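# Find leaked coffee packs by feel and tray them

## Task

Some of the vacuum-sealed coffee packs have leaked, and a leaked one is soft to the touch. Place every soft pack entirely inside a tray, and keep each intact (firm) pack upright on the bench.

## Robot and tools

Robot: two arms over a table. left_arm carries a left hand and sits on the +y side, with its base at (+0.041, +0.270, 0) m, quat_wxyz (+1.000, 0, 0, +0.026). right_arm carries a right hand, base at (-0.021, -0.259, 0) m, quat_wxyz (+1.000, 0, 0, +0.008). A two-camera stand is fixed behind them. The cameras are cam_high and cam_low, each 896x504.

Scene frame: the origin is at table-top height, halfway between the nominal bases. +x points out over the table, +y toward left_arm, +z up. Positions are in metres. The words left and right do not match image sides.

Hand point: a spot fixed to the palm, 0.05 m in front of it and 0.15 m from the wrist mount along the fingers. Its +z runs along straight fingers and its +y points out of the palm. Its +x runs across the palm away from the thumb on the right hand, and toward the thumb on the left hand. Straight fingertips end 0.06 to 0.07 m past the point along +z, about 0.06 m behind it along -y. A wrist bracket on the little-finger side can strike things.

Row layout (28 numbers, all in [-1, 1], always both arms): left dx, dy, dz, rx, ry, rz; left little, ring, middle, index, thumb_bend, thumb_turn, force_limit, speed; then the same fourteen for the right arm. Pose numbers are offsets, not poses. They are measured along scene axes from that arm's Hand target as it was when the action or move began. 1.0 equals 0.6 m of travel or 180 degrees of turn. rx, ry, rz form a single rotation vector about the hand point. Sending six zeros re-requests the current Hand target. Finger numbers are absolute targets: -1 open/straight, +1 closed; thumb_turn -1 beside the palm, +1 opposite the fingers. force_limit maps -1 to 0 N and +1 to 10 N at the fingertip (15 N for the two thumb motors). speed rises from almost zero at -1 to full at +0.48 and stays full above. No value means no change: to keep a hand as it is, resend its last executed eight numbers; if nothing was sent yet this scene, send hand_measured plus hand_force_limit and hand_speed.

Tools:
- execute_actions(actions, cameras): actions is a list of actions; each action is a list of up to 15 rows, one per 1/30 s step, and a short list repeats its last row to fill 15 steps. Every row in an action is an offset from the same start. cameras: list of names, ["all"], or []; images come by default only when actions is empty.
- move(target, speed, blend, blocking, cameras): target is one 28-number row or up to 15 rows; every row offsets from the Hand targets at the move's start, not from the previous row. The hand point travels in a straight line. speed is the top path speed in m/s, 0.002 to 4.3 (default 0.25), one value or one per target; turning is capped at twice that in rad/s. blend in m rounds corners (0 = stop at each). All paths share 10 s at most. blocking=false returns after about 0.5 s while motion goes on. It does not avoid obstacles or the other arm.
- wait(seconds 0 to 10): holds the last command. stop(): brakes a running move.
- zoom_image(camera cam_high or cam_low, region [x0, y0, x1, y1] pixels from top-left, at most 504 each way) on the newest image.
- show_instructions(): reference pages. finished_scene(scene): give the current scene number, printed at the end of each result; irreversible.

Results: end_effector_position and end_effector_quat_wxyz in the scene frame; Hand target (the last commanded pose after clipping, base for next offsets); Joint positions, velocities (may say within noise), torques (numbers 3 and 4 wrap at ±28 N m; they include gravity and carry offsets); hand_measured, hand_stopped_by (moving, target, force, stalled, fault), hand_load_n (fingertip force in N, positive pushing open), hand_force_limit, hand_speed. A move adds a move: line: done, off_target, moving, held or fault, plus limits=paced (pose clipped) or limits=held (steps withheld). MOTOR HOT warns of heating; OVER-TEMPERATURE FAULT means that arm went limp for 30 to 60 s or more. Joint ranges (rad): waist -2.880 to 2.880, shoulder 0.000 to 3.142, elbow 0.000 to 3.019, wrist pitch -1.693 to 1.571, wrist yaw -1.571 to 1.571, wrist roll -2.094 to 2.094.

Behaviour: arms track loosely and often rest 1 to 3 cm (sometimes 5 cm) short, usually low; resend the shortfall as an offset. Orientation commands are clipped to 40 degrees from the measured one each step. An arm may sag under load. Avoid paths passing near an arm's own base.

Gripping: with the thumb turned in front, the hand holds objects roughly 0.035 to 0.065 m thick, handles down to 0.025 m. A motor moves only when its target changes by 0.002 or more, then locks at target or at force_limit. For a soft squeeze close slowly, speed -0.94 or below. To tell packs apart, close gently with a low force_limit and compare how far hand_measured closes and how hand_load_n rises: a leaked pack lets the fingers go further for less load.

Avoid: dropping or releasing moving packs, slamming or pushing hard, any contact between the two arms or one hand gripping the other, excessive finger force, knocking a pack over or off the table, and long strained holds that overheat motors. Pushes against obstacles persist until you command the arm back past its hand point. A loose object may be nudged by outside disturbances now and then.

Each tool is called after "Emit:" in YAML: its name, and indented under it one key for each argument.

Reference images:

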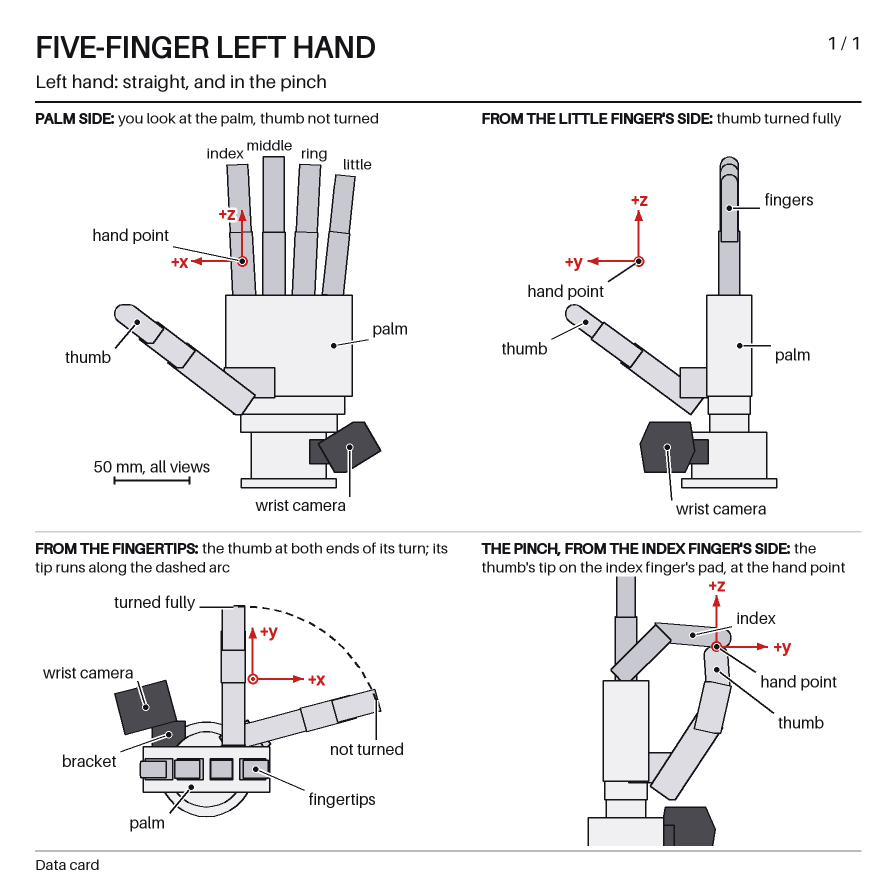

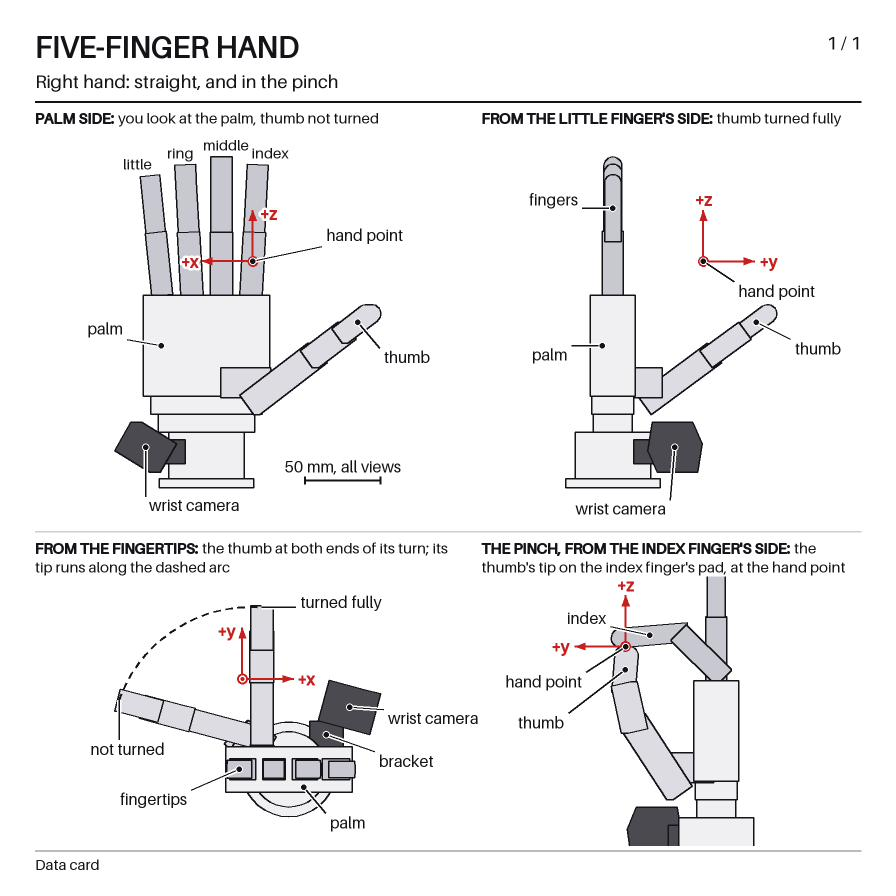

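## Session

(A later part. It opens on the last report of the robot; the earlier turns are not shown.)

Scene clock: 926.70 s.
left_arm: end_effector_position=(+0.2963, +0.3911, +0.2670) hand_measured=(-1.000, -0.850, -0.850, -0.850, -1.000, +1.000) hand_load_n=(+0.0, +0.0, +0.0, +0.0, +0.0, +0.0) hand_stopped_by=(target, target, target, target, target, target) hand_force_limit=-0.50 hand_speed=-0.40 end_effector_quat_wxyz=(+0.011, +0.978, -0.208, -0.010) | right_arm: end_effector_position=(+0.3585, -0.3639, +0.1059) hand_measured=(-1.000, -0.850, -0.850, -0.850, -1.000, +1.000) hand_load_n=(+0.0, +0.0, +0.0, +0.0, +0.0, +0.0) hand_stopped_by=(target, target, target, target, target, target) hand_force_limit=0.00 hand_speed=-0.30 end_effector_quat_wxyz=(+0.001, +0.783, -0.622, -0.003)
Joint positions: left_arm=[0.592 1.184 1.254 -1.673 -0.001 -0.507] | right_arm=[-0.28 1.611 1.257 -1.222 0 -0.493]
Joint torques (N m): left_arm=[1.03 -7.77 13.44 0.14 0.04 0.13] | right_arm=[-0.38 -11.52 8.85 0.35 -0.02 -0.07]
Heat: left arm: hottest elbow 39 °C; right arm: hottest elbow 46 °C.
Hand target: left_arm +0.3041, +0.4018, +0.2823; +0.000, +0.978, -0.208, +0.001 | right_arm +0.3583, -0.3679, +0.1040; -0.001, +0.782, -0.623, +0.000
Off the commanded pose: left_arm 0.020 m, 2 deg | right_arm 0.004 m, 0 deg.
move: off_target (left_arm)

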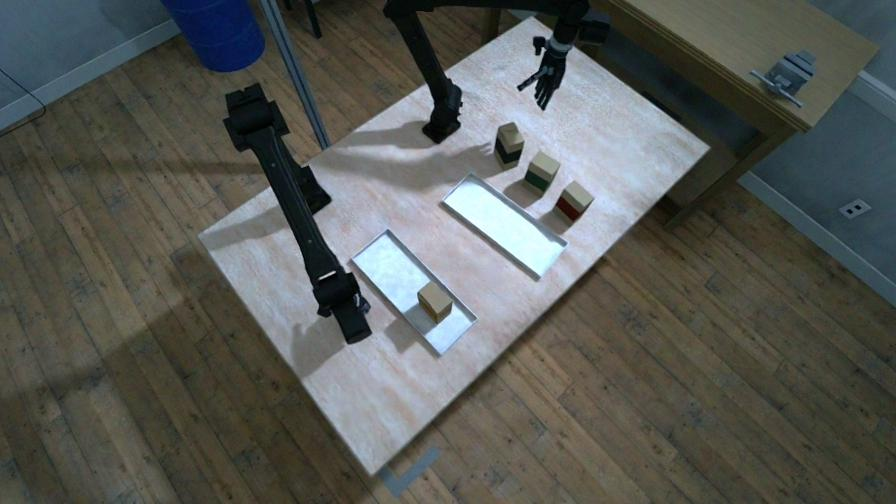

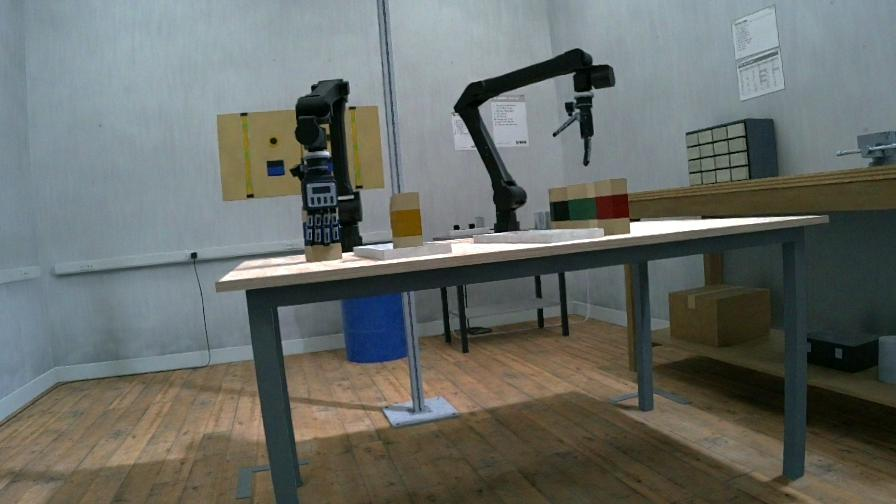

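Emit:
execute_actions:
  actions:
    - [[0,0,0,0,0,0,-1,-0.85,-0.85,-0.85,-1,1,-0.5,-0.4, 0,0,0,0,0,0,-1,-0.85,-0.85,-0.85,0.5,1,-0.7,-0.6]]

Emit:
execute_actions:
  actions:
    - [[0,0,0,0,0,0,-1,-0.85,-0.85,-0.85,-1,1,-0.5,-0.4, 0,0,0,0,0,0,-1,-0.85,-0.85,-0.85,0.6,1,0.6,-0.8]]

Emit:
move:
  target: [0.0,0.0,0.0,0,0,0,-1,-0.85,-0.85,-0.85,-1,1,-0.5,-0.4, 0.03,0.0,0.23,0,0,0,-1,-0.85,-0.85,-0.85,0.6,1,0.6,-0.8]
  speed: 0.1
  cameras: ["cam_high","cam_low"]

Emit:
zoom_image:
  camera: "cam_low"
  region: [270, 120, 390, 240]

Scene clock: 934.83 s.
left_arm: end_effector_position=(+0.2963, +0.3911, +0.2670) hand_measured=(-1.000, -0.850, -0.850, -0.850, -1.000, +1.000) hand_load_n=(+0.0, +0.0, +0.0, +0.5, +0.0, +0.0) hand_stopped_by=(target, target, target, target, target, target) hand_force_limit=-0.50 hand_speed=-0.40 end_effector_quat_wxyz=(+0.011, +0.978, -0.208, -0.010) | right_arm: end_effector_position=(+0.3584, -0.3642, +0.1059) hand_measured=(-1.000, -0.850, -0.850, -0.850, -0.548, +1.000) hand_load_n=(+0.0, +0.0, +1.5, +0.0, +2.0, +0.5) hand_stopped_by=(target, target, target, target, force, target) hand_force_limit=-0.70 hand_speed=-0.60 end_effector_quat_wxyz=(+0.001, +0.783, -0.622, -0.003)
Joint positions: left_arm=[0.592 1.184 1.254 -1.673 -0.001 -0.507] | right_arm=[-0.281 1.611 1.257 -1.222 0 -0.494]
Joint torques (N m): left_arm=[1.08 -7.71 13.44 0.16 0.03 0.13] | right_arm=[-0.32 -11.63 8.96 0.35 -0.02 -0.08]
Heat: left arm: hottest elbow 39 °C; right arm: hottest elbow 45 °C.
Hand target: left_arm +0.3041, +0.4018, +0.2823; +0.000, +0.978, -0.208, +0.001 | right_arm +0.3583, -0.3678, +0.1040; -0.001, +0.782, -0.623, +0.000
Off the commanded pose: left_arm 0.020 m, 2 deg | right_arm 0.004 m, 0 deg.
Step readings (end_effector_position of left_arm | right_arm):
0: (+0.2963, +0.3911, +0.2670) | (+0.3585, -0.3639, +0.1059)
1: (+0.2963, +0.3911, +0.2670) | (+0.3585, -0.3639, +0.1059)
2: (+0.2963, +0.3911, +0.2670) | (+0.3585, -0.3639, +0.1059)
4: (+0.2963, +0.3911, +0.2670) | (+0.3585, -0.3639, +0.1059)
8: (+0.2963, +0.3911, +0.2670) | (+0.3585, -0.3639, +0.1059)
15: (+0.2963, +0.3911, +0.2670) | (+0.3585, -0.3639, +0.1059)

Scene clock: 936.17 s.
left_arm: end_effector_position=(+0.2963, +0.3911, +0.2670) hand_measured=(-1.000, -0.850, -0.850, -0.850, -1.000, +1.000) hand_load_n=(+0.5, +0.0, +0.0, +0.0, +0.0, +0.0) hand_stopped_by=(target, target, target, target, target, target) hand_force_limit=-0.50 hand_speed=-0.40 end_effector_quat_wxyz=(+0.011, +0.978, -0.208, -0.010) | right_arm: end_effector_position=(+0.3585, -0.3645, +0.1089) hand_measured=(-1.000, -0.850, -0.850, -0.850, -0.252, +1.000) hand_load_n=(+0.0, +1.5, +2.0, +2.0, +10.5, +2.5) hand_stopped_by=(target, target, target, target, force, target) hand_force_limit=0.60 hand_speed=-0.80 end_effector_quat_wxyz=(+0.000, +0.784, -0.621, +0.001)
Joint positions: left_arm=[0.592 1.184 1.254 -1.673 -0.001 -0.507] | right_arm=[-0.281 1.603 1.257 -1.222 0 -0.496]
Joint torques (N m): left_arm=[1.08 -7.65 13.38 0.13 0.03 0.13] | right_arm=[-0.32 -10.87 9.02 0.38 -0.02 -0.05]
Heat: left arm: hottest elbow 39 °C; right arm: hottest elbow 45 °C.
Hand target: left_arm +0.3041, +0.4018, +0.2823; +0.000, +0.978, -0.208, +0.001 | right_arm +0.3583, -0.3678, +0.1041; -0.001, +0.783, -0.623, +0.000
Off the commanded pose: left_arm 0.020 m, 2 deg | right_arm 0.006 m, 0 deg.
Step readings (end_effector_position of left_arm | right_arm):
0: (+0.2963, +0.3911, +0.2670) | (+0.3584, -0.3642, +0.1059)
1: (+0.2963, +0.3911, +0.2670) | (+0.3584, -0.3642, +0.1059)
2: (+0.2963, +0.3911, +0.2670) | (+0.3584, -0.3643, +0.1059)
4: (+0.2963, +0.3911, +0.2670) | (+0.3584, -0.3643, +0.1059)
8: (+0.2963, +0.3911, +0.2670) | (+0.3584, -0.3643, +0.1059)
15: (+0.2963, +0.3911, +0.2670) | (+0.3584, -0.3644, +0.1063)

Scene clock: 938.23 s.
left_arm: end_effector_position=(+0.2963, +0.3911, +0.2670) hand_measured=(-1.000, -0.850, -0.850, -0.850, -1.000, +1.000) hand_load_n=(+0.0, +0.0, +0.0, +0.0, +0.0, +0.0) hand_stopped_by=(target, target, target, target, target, target) hand_force_limit=-0.50 hand_speed=-0.40 end_effector_quat_wxyz=(+0.011, +0.978, -0.208, -0.010) | right_arm: end_effector_position=(+0.3566, -0.3637, +0.2107) hand_measured=(-1.000, -0.850, -0.850, -0.850, -0.252, +1.000) hand_load_n=(+0.0, +1.0, +1.5, +1.5, +7.5, +2.0) hand_stopped_by=(target, target, target, target, force, target) hand_force_limit=0.60 hand_speed=-0.80 end_effector_quat_wxyz=(+0.016, +0.783, -0.621, -0.037)
Joint positions: left_arm=[0.592 1.184 1.254 -1.673 -0.001 -0.507] | right_arm=[-0.281 1.6 1.509 -1.561 -0.001 -0.496]
Joint torques (N m): left_arm=[0.97 -7.82 13.44 0.1 0.03 0.13] | right_arm=[0.38 -12.98 16.99 -0.51 0 0.05]
Heat: left arm: hottest elbow 39 °C; right arm: hottest elbow 45 °C.
Hand target: left_arm +0.3041, +0.4018, +0.2823; +0.000, +0.978, -0.208, +0.001 | right_arm +0.3764, -0.3678, +0.2421; -0.001, +0.783, -0.623, +0.000
Off the commanded pose: left_arm 0.020 m, 2 deg | right_arm 0.037 m, 5 deg.
move: off_target (left_arm, right_arm)

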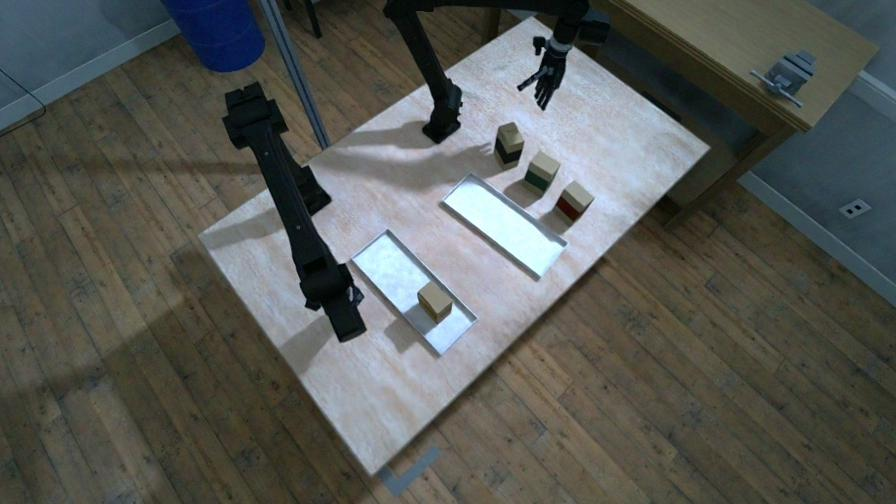

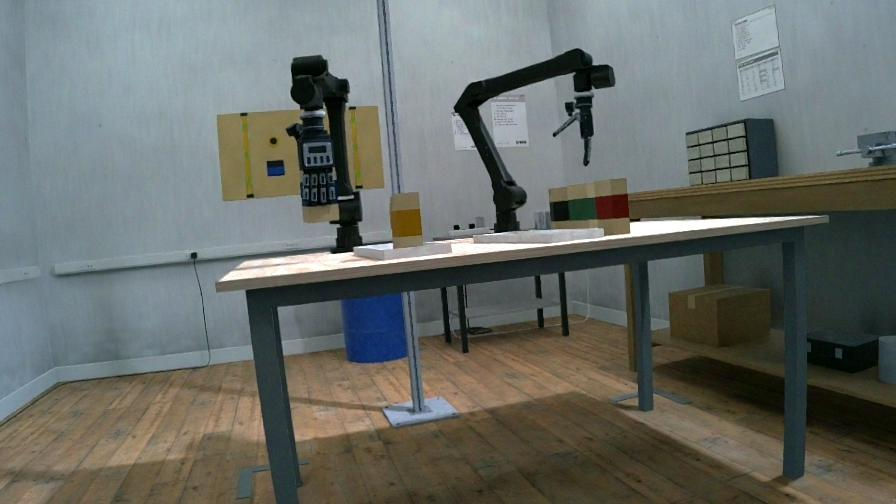

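Scaled by 4.200 from the camera's 896x504 image, which has a finer 1280x720 frame.

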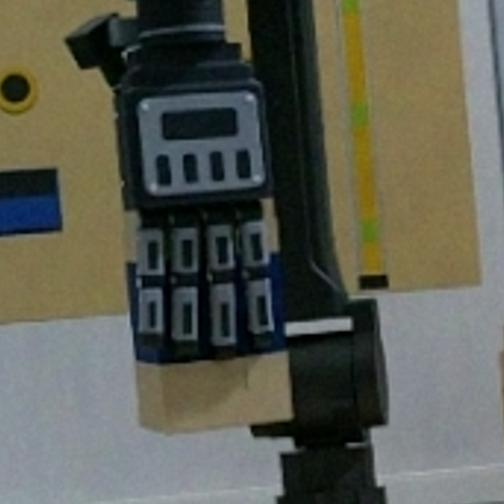

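Emit:
move:
  target:
    - [0.0,0.0,0.0,0,0,0,-1,-0.85,-0.85,-0.85,-1,1,-0.5,-0.4, -0.102,0.285,0.0,0,0,0,-1,-0.85,-0.85,-0.85,0.6,1,0.6,-0.8]
    - [0.0,0.0,0.0,0,0,0,-1,-0.85,-0.85,-0.85,-1,1,-0.5,-0.4, -0.11,0.285,-0.195,0,0,0,-1,-0.85,-0.85,-0.85,0.6,1,0.6,-0.8]
  speed: [0.15,0.1]
  blend: [0.01,0]
  cameras: ["cam_high","cam_low"]

Emit:
zoom_image:
  camera: "cam_low"
  region: [320, 160, 440, 280]

Emit:
zoom_image:
  camera: "cam_high"
  region: [340, 200, 460, 320]

Scene clock: 950.53 s.
left_arm: end_effector_position=(+0.2963, +0.3911, +0.2670) hand_measured=(-1.000, -0.850, -0.850, -0.850, -1.000, +1.000) hand_load_n=(+0.0, +0.0, +0.0, +0.0, +0.0, +0.0) hand_stopped_by=(target, target, target, target, target, target) hand_force_limit=-0.50 hand_speed=-0.40 end_effector_quat_wxyz=(+0.011, +0.978, -0.208, -0.010) | right_arm: end_effector_position=(+0.3076, -0.1997, +0.1219) hand_measured=(-1.000, -0.850, -0.850, -0.850, -0.252, +1.000) hand_load_n=(+0.0, +0.5, +1.0, +1.5, +7.5, +1.5) hand_stopped_by=(target, target, target, target, force, target) hand_force_limit=0.60 hand_speed=-0.80 end_effector_quat_wxyz=(+0.005, +0.783, -0.622, -0.007)
Joint positions: left_arm=[0.592 1.184 1.254 -1.673 -0.001 -0.507] | right_arm=[0.092 1.443 1.107 -1.253 -0.003 -0.12]
Joint torques (N m): left_arm=[1.03 -7.77 13.45 0.13 0.03 0.13] | right_arm=[0.67 -9.93 9.62 0.2 0.1 0.07]
Heat: left arm: hottest elbow 39 °C; right arm: hottest elbow 47 °C.
Hand target: left_arm +0.3041, +0.4018, +0.2823; +0.000, +0.978, -0.208, +0.001 | right_arm +0.3103, -0.1969, +0.1250; -0.001, +0.782, -0.623, +0.000
Off the commanded pose: left_arm 0.020 m, 2 deg | right_arm 0.005 m, 1 deg.
move: off_target (left_arm)

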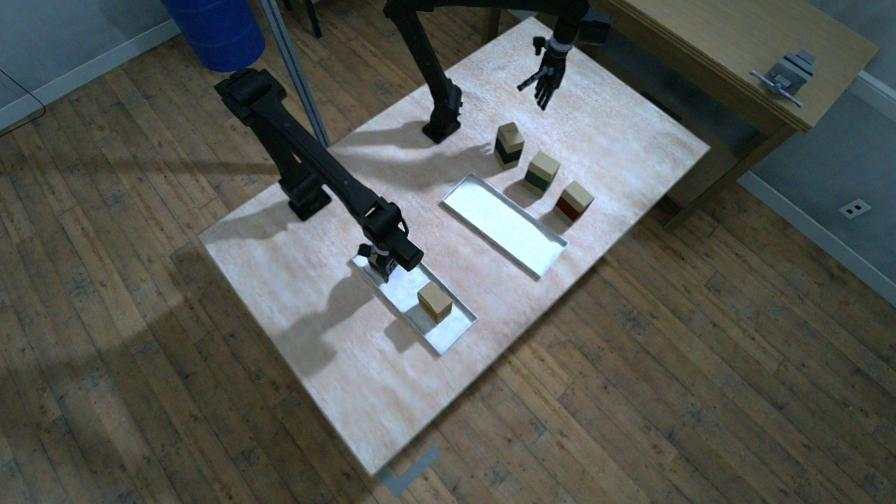

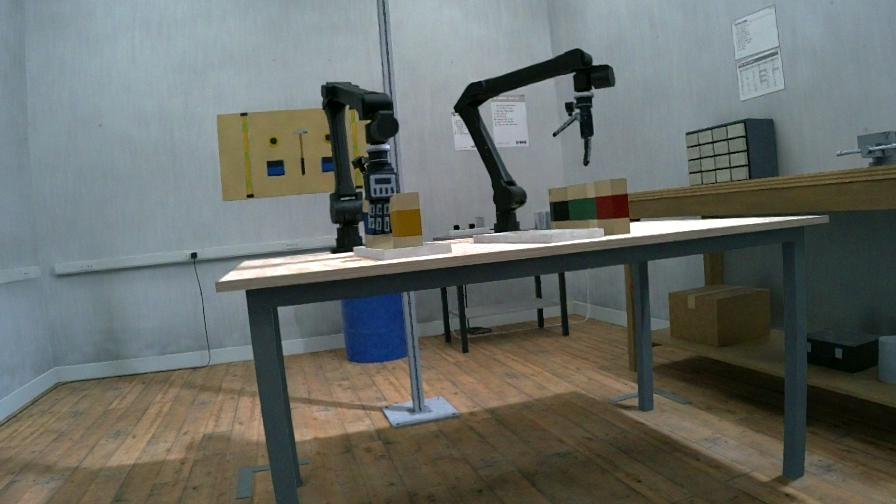

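Scaled by 4.200 from the camera's 896x504 image, which has a finer 1280x720 frame.

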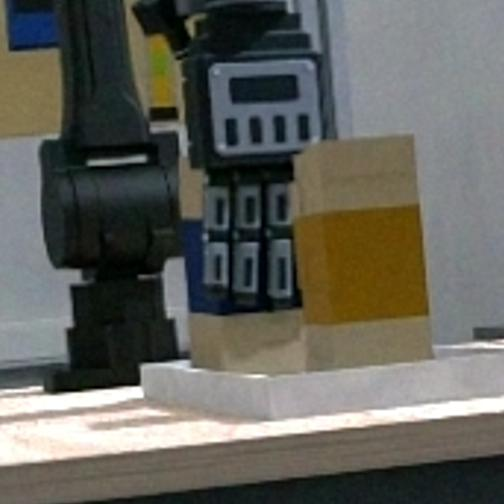

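Scaled by 4.200 from the camera's 896x504 image, which has a finer 1280x720 frame.

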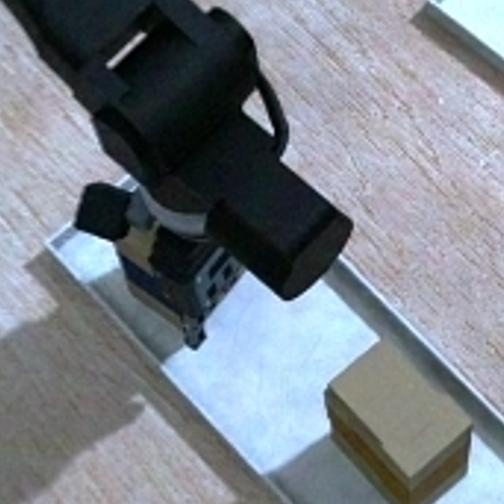

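Emit:
move:
  target:
    - [0.0,0.0,0.0,0,0,0,-1,-0.85,-0.85,-0.85,-1,1,-0.5,-0.4, 0.008,0.035,0.01,0,0,0,-1,-0.85,-0.85,-0.85,0.6,1,0.6,-0.8]
    - [0.0,0.0,0.0,0,0,0,-1,-0.85,-0.85,-0.85,-1,1,-0.5,-0.4, 0.008,0.035,-0.03,0,0,0,-1,-0.85,-0.85,-0.85,0.6,1,0.6,-0.8]
  speed: [0.1,0.06]

Emit:
execute_actions:
  actions:
    - [[0,0,0,0,0,0,-1,-0.85,-0.85,-0.85,-1,1,-0.5,-0.4, 0,0,0,0,0,0,-1,-0.85,-0.85,-0.85,-1,1,0.6,-0.75]]
  cameras: ["cam_high","cam_low"]

Emit:
zoom_image:
  camera: "cam_low"
  region: [320, 160, 440, 280]

Emit:
zoom_image:
  camera: "cam_high"
  region: [340, 200, 460, 320]

Scene clock: 960.50 s.
left_arm: end_effector_position=(+0.2963, +0.3911, +0.2670) hand_measured=(-1.000, -0.850, -0.850, -0.850, -1.000, +1.000) hand_load_n=(+0.0, -0.5, +0.0, +0.0, +0.0, +0.0) hand_stopped_by=(target, target, target, target, target, target) hand_force_limit=-0.50 hand_speed=-0.40 end_effector_quat_wxyz=(+0.011, +0.978, -0.208, -0.010) | right_arm: end_effector_position=(+0.3125, -0.1788, +0.1132) hand_measured=(-1.000, -0.850, -0.850, -0.850, -0.252, +1.000) hand_load_n=(+0.0, +0.0, +0.5, +0.5, +7.5, +1.5) hand_stopped_by=(target, target, target, target, force, target) hand_force_limit=0.60 hand_speed=-0.80 end_effector_quat_wxyz=(+0.003, +0.783, -0.622, -0.004)
Joint positions: left_arm=[0.592 1.184 1.254 -1.673 -0.001 -0.507] | right_arm=[0.143 1.464 1.107 -1.223 -0.003 -0.07]
Joint torques (N m): left_arm=[1.03 -7.77 13.42 0.14 0.03 0.12] | right_arm=[0.67 -8.88 8.59 0.84 0.08 0.07]
Heat: left arm: hottest elbow 39 °C; right arm: hottest elbow 47 °C.
Hand target: left_arm +0.3041, +0.4018, +0.2823; +0.000, +0.978, -0.208, +0.001 | right_arm +0.3151, -0.1759, +0.1071; -0.001, +0.783, -0.623, +0.000
Off the commanded pose: left_arm 0.020 m, 2 deg | right_arm 0.007 m, 1 deg.
move: off_target (left_arm)

Scene clock: 962.87 s.
left_arm: end_effector_position=(+0.2963, +0.3911, +0.2670) hand_measured=(-1.000, -0.850, -0.850, -0.850, -1.000, +1.000) hand_load_n=(+0.0, +0.0, +0.0, +0.0, +0.0, +0.0) hand_stopped_by=(target, target, target, target, target, target) hand_force_limit=-0.50 hand_speed=-0.40 end_effector_quat_wxyz=(+0.011, +0.978, -0.208, -0.010) | right_arm: end_effector_position=(+0.3164, -0.1781, +0.1123) hand_measured=(-1.000, -0.850, -0.850, -0.850, -1.000, +1.000) hand_load_n=(+0.0, +0.0, +0.0, +0.0, +0.0, +0.0) hand_stopped_by=(target, target, target, target, target, target) hand_force_limit=0.60 hand_speed=-0.75 end_effector_quat_wxyz=(-0.003, +0.783, -0.622, +0.001)
Joint positions: left_arm=[0.592 1.184 1.254 -1.673 -0.001 -0.507] | right_arm=[0.143 1.464 1.107 -1.208 -0.003 -0.069]
Joint torques (N m): left_arm=[1.08 -7.71 13.45 0.1 0.04 0.12] | right_arm=[0.62 -9.05 8.59 0.35 0.09 0.06]
Heat: left arm: hottest elbow 39 °C; right arm: hottest elbow 47 °C.
Hand target: left_arm +0.3041, +0.4018, +0.2823; +0.000, +0.978, -0.208, +0.001 | right_arm +0.3151, -0.1758, +0.1071; -0.001, +0.782, -0.623, +0.000
Off the commanded pose: left_arm 0.020 m, 2 deg | right_arm 0.006 m, 0 deg.
Step readings (end_effector_position of left_arm | right_arm):
0: (+0.2963, +0.3911, +0.2670) | (+0.3125, -0.1788, +0.1132)
1: (+0.2963, +0.3911, +0.2670) | (+0.3125, -0.1788, +0.1132)
2: (+0.2963, +0.3911, +0.2670) | (+0.3125, -0.1788, +0.1132)
4: (+0.2963, +0.3911, +0.2670) | (+0.3127, -0.1787, +0.1132)
8: (+0.2963, +0.3911, +0.2670) | (+0.3146, -0.1784, +0.1127)
15: (+0.2963, +0.3911, +0.2670) | (+0.3156, -0.1783, +0.1125)

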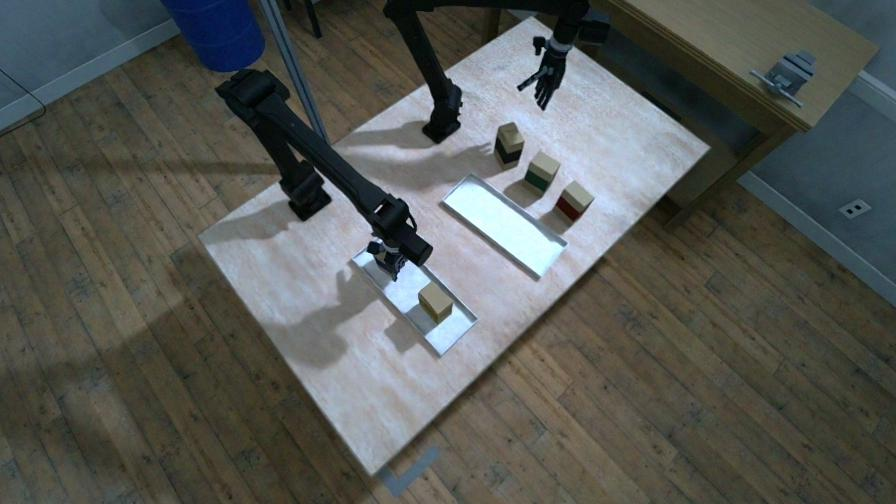

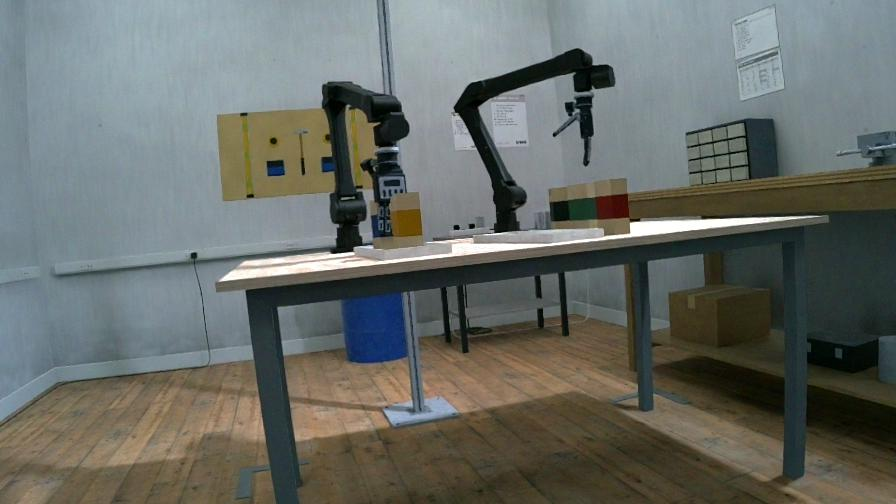

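Scaled by 4.200 from the camera's 896x504 image, which has a finer 1280x720 frame.

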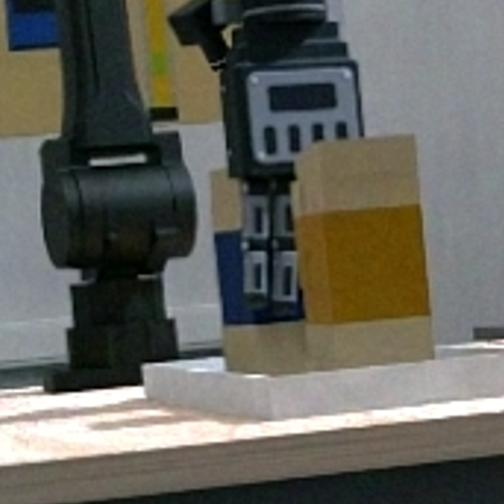

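Scaled by 4.200 from the camera's 896x504 image, which has a finer 1280x720 frame.

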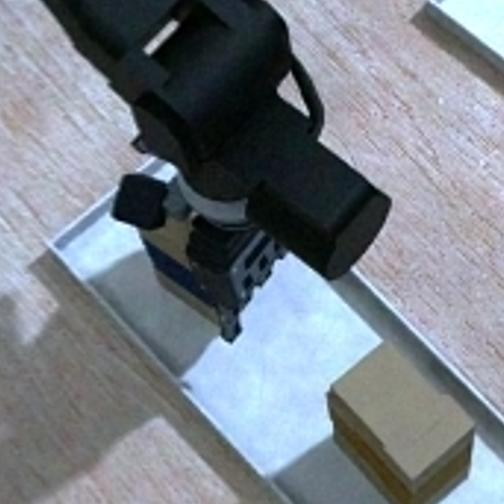

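Emit:
move:
  target:
    - [-0.018,-0.11,0.0,0,0,0.022,-1,-0.85,-0.85,-0.85,-1,1,-0.5,-0.4, 0,0,0.2,0,0,0,-1,-0.85,-0.85,-0.85,-1,1,0.6,-0.75]
    - [-0.018,-0.11,-0.303,0,0,0.022,-1,-0.85,-0.85,-0.85,-1,1,-0.5,-0.4, 0,0,0.2,0,0,0,-1,-0.85,-0.85,-0.85,-1,1,0.6,-0.75]
  speed: [0.15,0.15]
  blend: [0.01,0]
  cameras: ["cam_high","cam_low"]

Emit:
zoom_image:
  camera: "cam_high"
  region: [480, 90, 580, 190]

Emit:
execute_actions:
  actions:
    - [[0,0,0,0,0,0,-1,-0.85,-0.85,-0.85,0.5,1,-0.6,-0.6, 0,0,0,0,0,0,-1,-0.85,-0.85,-0.85,-1,1,0.6,-0.75]]

Emit:
execute_actions:
  actions:
    - [[0,0,0,0,0,0,-1,-0.85,-0.85,-0.85,0.6,1,0.6,-0.8, 0,0,0,0,0,0,-1,-0.85,-0.85,-0.85,-1,1,0.6,-0.75]]

Scene clock: 979.80 s.
left_arm: end_effector_position=(+0.2930, +0.3400, +0.1066) hand_measured=(-1.000, -0.850, -0.850, -0.850, -1.000, +1.000) hand_load_n=(+0.0, +0.0, +0.0, +0.0, +0.0, +0.0) hand_stopped_by=(target, target, target, target, target, target) hand_force_limit=-0.50 hand_speed=-0.40 end_effector_quat_wxyz=(-0.003, +0.985, -0.172, +0.005) | right_arm: end_effector_position=(+0.2970, -0.1812, +0.2048) hand_measured=(-1.000, -0.850, -0.850, -0.850, -1.000, +1.000) hand_load_n=(+0.0, +0.0, +0.0, +0.0, -0.5, +0.0) hand_stopped_by=(target, target, target, target, target, target) hand_force_limit=0.60 hand_speed=-0.75 end_effector_quat_wxyz=(+0.021, +0.782, -0.622, -0.021)
Joint positions: left_arm=[0.463 1.113 0.779 -1.225 0.002 -0.709] | right_arm=[0.143 1.403 1.281 -1.509 -0.003 -0.069]
Joint torques (N m): left_arm=[-1.26 -6.48 7.45 1.01 -0.07 -0.08] | right_arm=[0.62 -9.35 15.68 -0.39 0.06 0.05]
Heat: left arm: hottest elbow 39 °C; right arm: hottest elbow 46 °C.
Hand target: left_arm +0.2930, +0.3358, +0.1004; +0.000, +0.985, -0.174, +0.000 | right_arm +0.3151, -0.1758, +0.2270; -0.001, +0.783, -0.623, +0.000
Off the commanded pose: left_arm 0.007 m, 1 deg | right_arm 0.029 m, 3 deg.
move: off_target (right_arm)

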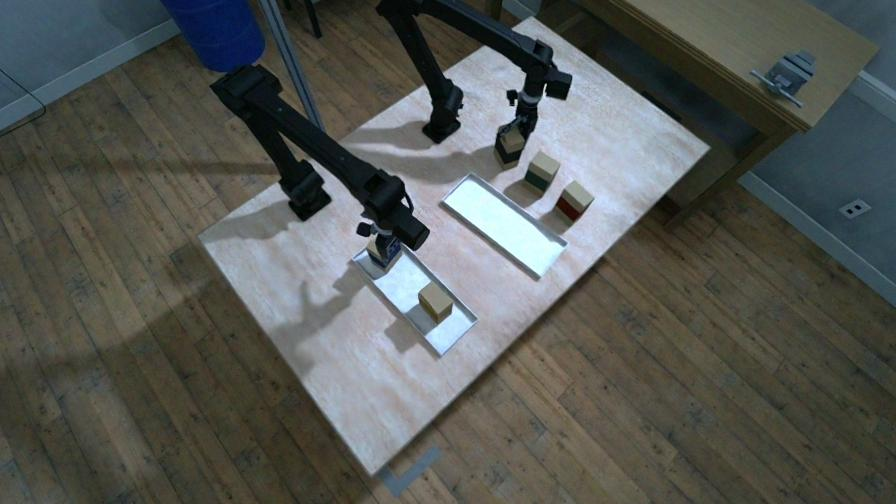

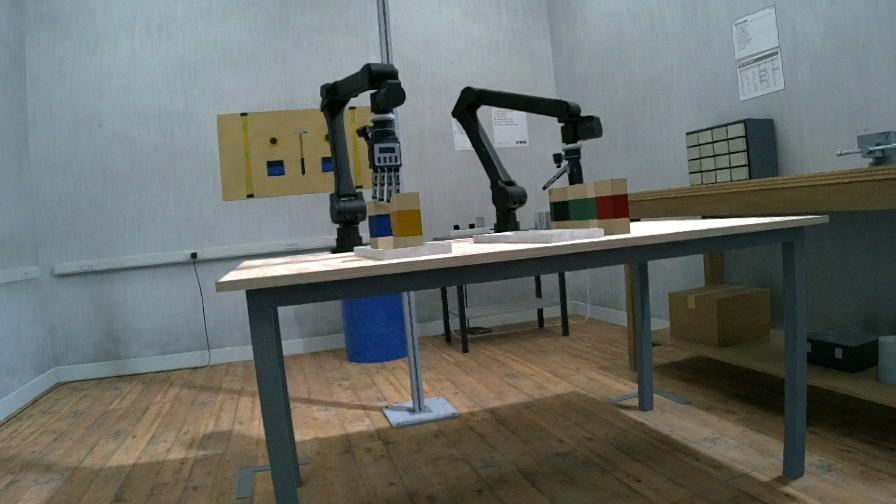

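Scaled by 5.040 from the camera's 896x504 image, which has a finer 1280x720 frame.

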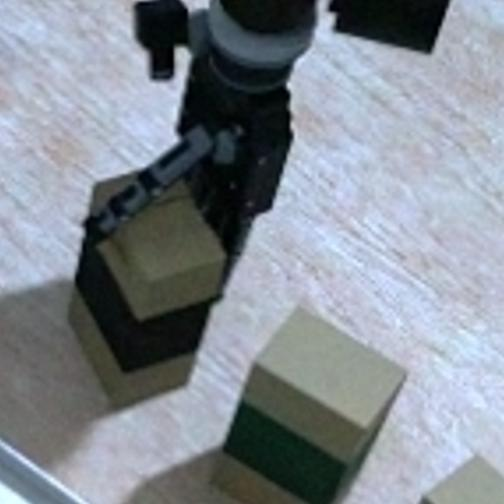

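Scene clock: 981.20 s.
left_arm: end_effector_position=(+0.2936, +0.3387, +0.1068) hand_measured=(-1.000, -0.850, -0.850, -0.850, -0.360, +1.000) hand_load_n=(+0.0, +0.0, +2.0, +0.0, +3.0, +2.0) hand_stopped_by=(target, target, target, target, force, target) hand_force_limit=-0.60 hand_speed=-0.60 end_effector_quat_wxyz=(-0.002, +0.985, -0.174, +0.006) | right_arm: end_effector_position=(+0.2970, -0.1812, +0.2048) hand_measured=(-1.000, -0.850, -0.850, -0.850, -1.000, +1.000) hand_load_n=(+0.0, +0.0, +0.0, +0.0, +0.0, +0.0) hand_stopped_by=(target, target, target, target, target, target) hand_force_limit=0.60 hand_speed=-0.75 end_effector_quat_wxyz=(+0.021, +0.782, -0.622, -0.021)
Joint positions: left_arm=[0.459 1.113 0.779 -1.225 0.004 -0.71] | right_arm=[0.143 1.403 1.281 -1.509 -0.003 -0.069]
Joint torques (N m): left_arm=[-0.97 -6.53 7.32 0.98 -0.15 -0.07] | right_arm=[0.62 -9.29 15.68 -0.39 0.07 0.06]
Heat: left arm: hottest elbow 39 °C; right arm: hottest elbow 47 °C.
Hand target: left_arm +0.2931, +0.3357, +0.1004; +0.000, +0.985, -0.174, +0.000 | right_arm +0.3151, -0.1758, +0.2270; -0.001, +0.783, -0.623, +0.000
Off the commanded pose: left_arm 0.007 m, 1 deg | right_arm 0.029 m, 3 deg.
Step readings (end_effector_position of left_arm | right_arm):
0: (+0.2930, +0.3400, +0.1066) | (+0.2970, -0.1812, +0.2048)
1: (+0.2931, +0.3400, +0.1066) | (+0.2970, -0.1812, +0.2048)
2: (+0.2931, +0.3400, +0.1066) | (+0.2970, -0.1812, +0.2048)
4: (+0.2931, +0.3400, +0.1066) | (+0.2970, -0.1812, +0.2048)
8: (+0.2931, +0.3400, +0.1066) | (+0.2970, -0.1812, +0.2048)
15: (+0.2931, +0.3400, +0.1066) | (+0.2970, -0.1812, +0.2048)

Scene clock: 981.90 s.
left_arm: end_effector_position=(+0.2937, +0.3385, +0.1068) hand_measured=(-1.000, -0.850, -0.850, -0.850, -0.314, +1.000) hand_load_n=(+0.0, +0.0, +4.5, +0.5, +11.5, +4.5) hand_stopped_by=(target, target, target, target, force, target) hand_force_limit=0.60 hand_speed=-0.80 end_effector_quat_wxyz=(-0.002, +0.985, -0.174, +0.006) | right_arm: end_effector_position=(+0.2970, -0.1812, +0.2048) hand_measured=(-1.000, -0.850, -0.850, -0.850, -1.000, +1.000) hand_load_n=(-0.5, +0.0, +0.0, +0.0, -0.5, +0.0) hand_stopped_by=(target, target, target, target, target, target) hand_force_limit=0.60 hand_speed=-0.75 end_effector_quat_wxyz=(+0.021, +0.782, -0.622, -0.021)
Joint positions: left_arm=[0.459 1.113 0.779 -1.225 0.005 -0.71] | right_arm=[0.143 1.403 1.281 -1.509 -0.003 -0.069]
Joint torques (N m): left_arm=[-0.91 -6.36 7.36 1.02 -0.19 -0.06] | right_arm=[0.67 -9.29 15.68 -0.42 0.06 0.07]
Heat: left arm: hottest elbow 39 °C; right arm: hottest elbow 47 °C.
Hand target: left_arm +0.2931, +0.3358, +0.1004; +0.000, +0.985, -0.174, +0.000 | right_arm +0.3151, -0.1758, +0.2270; -0.001, +0.783, -0.623, +0.000
Off the commanded pose: left_arm 0.007 m, 1 deg | right_arm 0.029 m, 3 deg.
Step readings (end_effector_position of left_arm | right_arm):
0: (+0.2936, +0.3387, +0.1068) | (+0.2970, -0.1812, +0.2048)
1: (+0.2936, +0.3387, +0.1068) | (+0.2970, -0.1812, +0.2048)
2: (+0.2936, +0.3387, +0.1068) | (+0.2970, -0.1812, +0.2048)
4: (+0.2936, +0.3387, +0.1068) | (+0.2970, -0.1812, +0.2048)
8: (+0.2937, +0.3385, +0.1068) | (+0.2970, -0.1812, +0.2048)
15: (+0.2937, +0.3385, +0.1068) | (+0.2970, -0.1812, +0.2048)

Emit:
execute_actions:
  actions:
    - [[0,0,0,0,0,0,-1,-0.85,-0.85,-0.85,0.6,1,0.6,-0.8, 0,0,0,0,0,0,-1,-0.85,-0.85,-0.85,-1,1,0.6,-0.75]]
  cameras: ["cam_high","cam_low"]

Emit:
zoom_image:
  camera: "cam_high"
  region: [485, 110, 545, 170]

Emit:
zoom_image:
  camera: "cam_high"
  region: [400, 260, 470, 330]

Emit:
zoom_image:
  camera: "cam_high"
  region: [520, 140, 600, 220]

Scene clock: 997.97 s.
left_arm: end_effector_position=(+0.2937, +0.3385, +0.1068) hand_measured=(-1.000, -0.850, -0.850, -0.850, -0.314, +1.000) hand_load_n=(+0.0, +0.0, +5.0, +0.5, +12.0, +4.5) hand_stopped_by=(target, target, target, target, force, target) hand_force_limit=0.60 hand_speed=-0.80 end_effector_quat_wxyz=(-0.002, +0.985, -0.174, +0.006) | right_arm: end_effector_position=(+0.2970, -0.1812, +0.2048) hand_measured=(-1.000, -0.850, -0.850, -0.850, -1.000, +1.000) hand_load_n=(+0.0, +0.0, +0.0, +0.0, +0.0, +0.0) hand_stopped_by=(target, target, target, target, target, target) hand_force_limit=0.60 hand_speed=-0.75 end_effector_quat_wxyz=(+0.021, +0.782, -0.622, -0.021)
Joint positions: left_arm=[0.459 1.113 0.779 -1.225 0.005 -0.71] | right_arm=[0.143 1.403 1.281 -1.509 -0.003 -0.069]
Joint torques (N m): left_arm=[-0.97 -6.24 7.38 1.01 -0.2 -0.07] | right_arm=[0.56 -9.23 15.65 -0.4 0.06 0.07]
Heat: left arm: hottest elbow 38 °C; right arm: hottest elbow 52 °C.
Hand target: left_arm +0.2931, +0.3358, +0.1004; +0.000, +0.985, -0.174, +0.000 | right_arm +0.3151, -0.1758, +0.2270; -0.001, +0.783, -0.623, +0.000
Off the commanded pose: left_arm 0.007 m, 1 deg | right_arm 0.029 m, 3 deg.
Step readings (end_effector_position of left_arm | right_arm):
0: (+0.2937, +0.3385, +0.1068) | (+0.2970, -0.1812, +0.2048)
1: (+0.2937, +0.3385, +0.1068) | (+0.2970, -0.1812, +0.2048)
2: (+0.2937, +0.3385, +0.1068) | (+0.2970, -0.1812, +0.2048)
4: (+0.2937, +0.3385, +0.1068) | (+0.2970, -0.1812, +0.2048)
8: (+0.2937, +0.3385, +0.1068) | (+0.2970, -0.1812, +0.2048)
15: (+0.2937, +0.3385, +0.1068) | (+0.2970, -0.1812, +0.2048)

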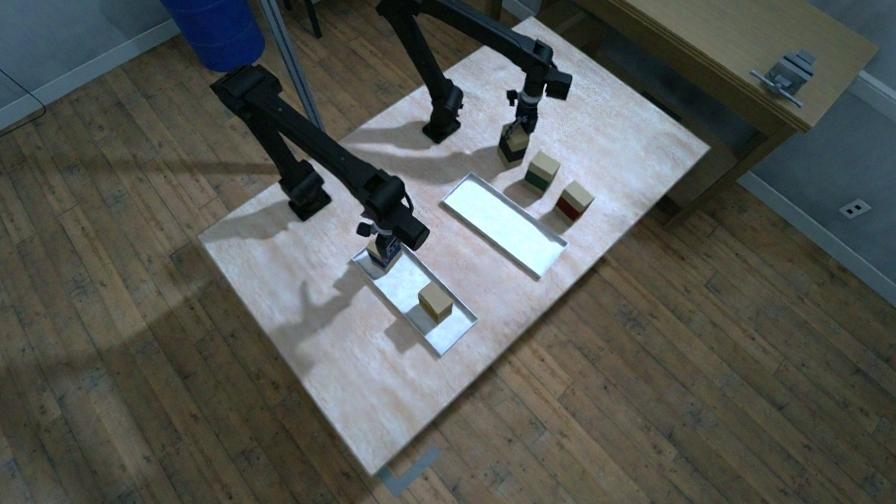

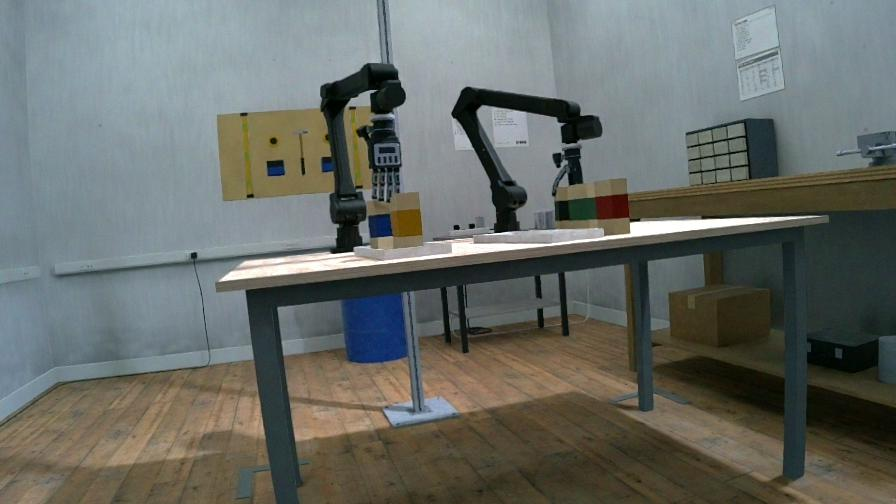

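Scaled by 8.400 from the camera's 896x504 image, which has a finer 1280x720 frame.

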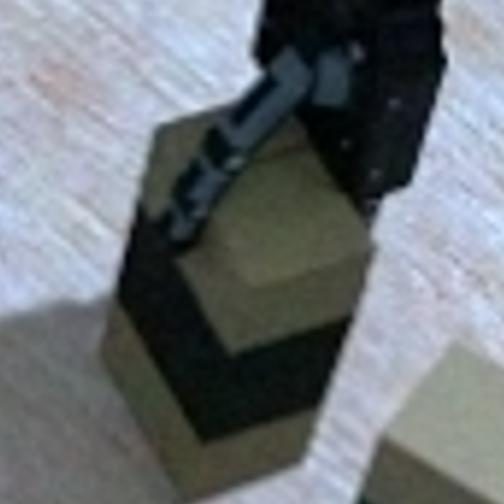

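Scaled by 7.200 from the camera's 896x504 image, which has a finer 1280x720 frame.

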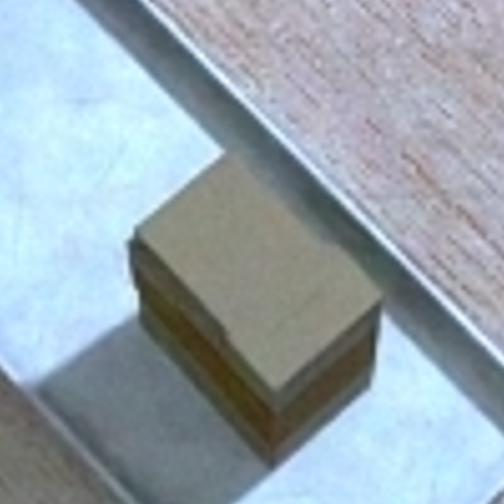

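Scaled by 6.300 from the camera's 896x504 image, which has a finer 1280x720 frame.

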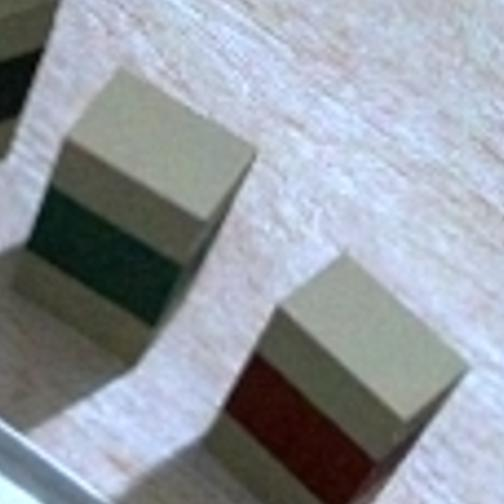

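Emit:
move:
  target:
    - [0.017,0.017,0.217,0,0,0,-1,-0.85,-0.85,-0.85,0.6,1,0.6,-0.8, 0,0,0.0,0,0,0,-1,-0.85,-0.85,-0.85,-1,1,0.6,-0.75]
    - [0.113,-0.317,0.217,0,0,0.072,-1,-0.85,-0.85,-0.85,0.6,1,0.6,-0.8, 0,0,0.0,0,0,0,-1,-0.85,-0.85,-0.85,-1,1,0.6,-0.75]
  speed: [0.1,0.15]
  blend: [0.01,0]
  cameras: ["cam_high","cam_low"]

Emit:
zoom_image:
  camera: "cam_high"
  region: [430, 130, 530, 230]

Emit:
zoom_image:
  camera: "cam_low"
  region: [460, 130, 580, 250]

Scene clock: 1015.03 s.
left_arm: end_effector_position=(+0.3390, +0.1540, +0.2032) hand_measured=(-1.000, -0.850, -0.850, -0.850, -0.314, +1.000) hand_load_n=(+0.0, +0.0, +2.5, +0.5, +9.5, +3.5) hand_stopped_by=(target, target, target, target, force, target) hand_force_limit=0.60 hand_speed=-0.80 end_effector_quat_wxyz=(-0.004, +0.998, -0.060, -0.036) | right_arm: end_effector_position=(+0.2970, -0.1812, +0.2048) hand_measured=(-1.000, -0.850, -0.850, -0.850, -1.000, +1.000) hand_load_n=(+0.0, +0.0, +0.0, +0.0, +0.0, +0.0) hand_stopped_by=(target, target, target, target, target, target) hand_force_limit=0.60 hand_speed=-0.75 end_effector_quat_wxyz=(+0.021, +0.782, -0.622, -0.021)
Joint positions: left_arm=[-0.24 1.12 1.047 -1.57 0.001 -1.637] | right_arm=[0.143 1.403 1.281 -1.509 -0.003 -0.069]
Joint torques (N m): left_arm=[-1.26 -7.47 14.84 0.72 0.02 -0.1] | right_arm=[0.67 -9.35 15.65 -0.42 0.05 0.06]
Heat: left arm: hottest elbow 38 °C; right arm: hottest elbow 55 °C.
Hand target: left_arm +0.3609, +0.1456, +0.2306; +0.000, +0.998, -0.062, +0.000 | right_arm +0.3151, -0.1758, +0.2270; -0.001, +0.783, -0.623, +0.000
Off the commanded pose: left_arm 0.036 m, 4 deg | right_arm 0.029 m, 3 deg.
move: off_target (left_arm, right_arm)

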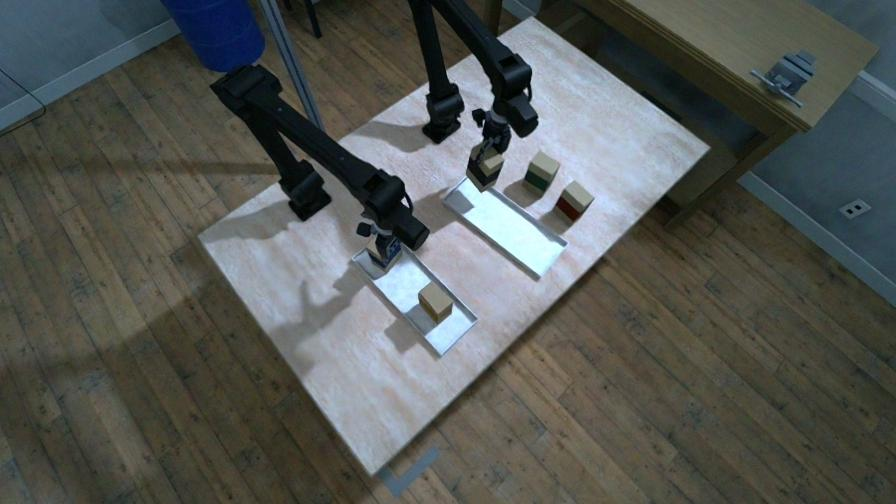

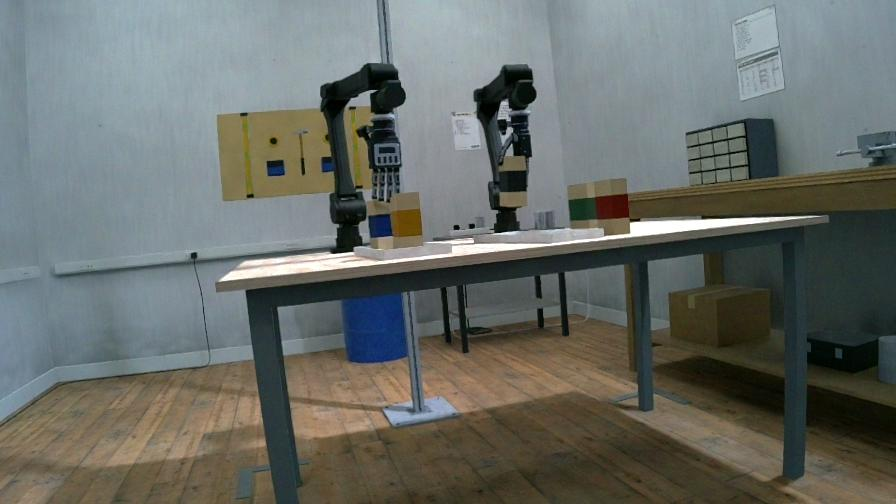

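Scaled by 5.040 from the camera's 896x504 image, which has a finer 1280x720 frame.

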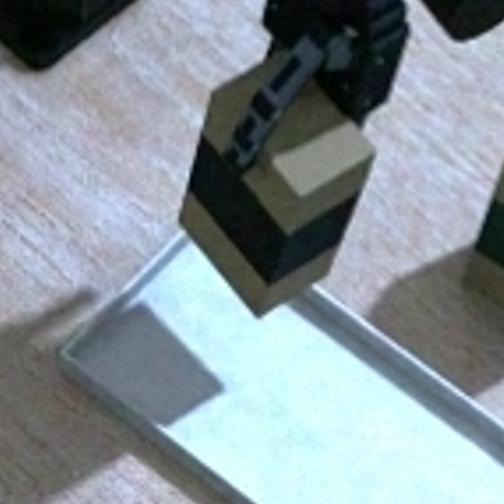

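Scaled by 4.200 from the camera's 896x504 image, which has a finer 1280x720 frame.

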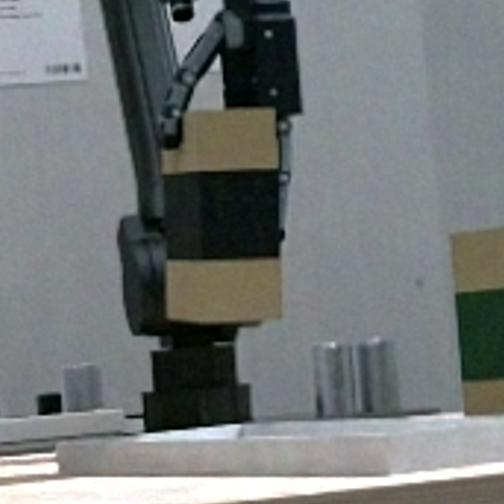

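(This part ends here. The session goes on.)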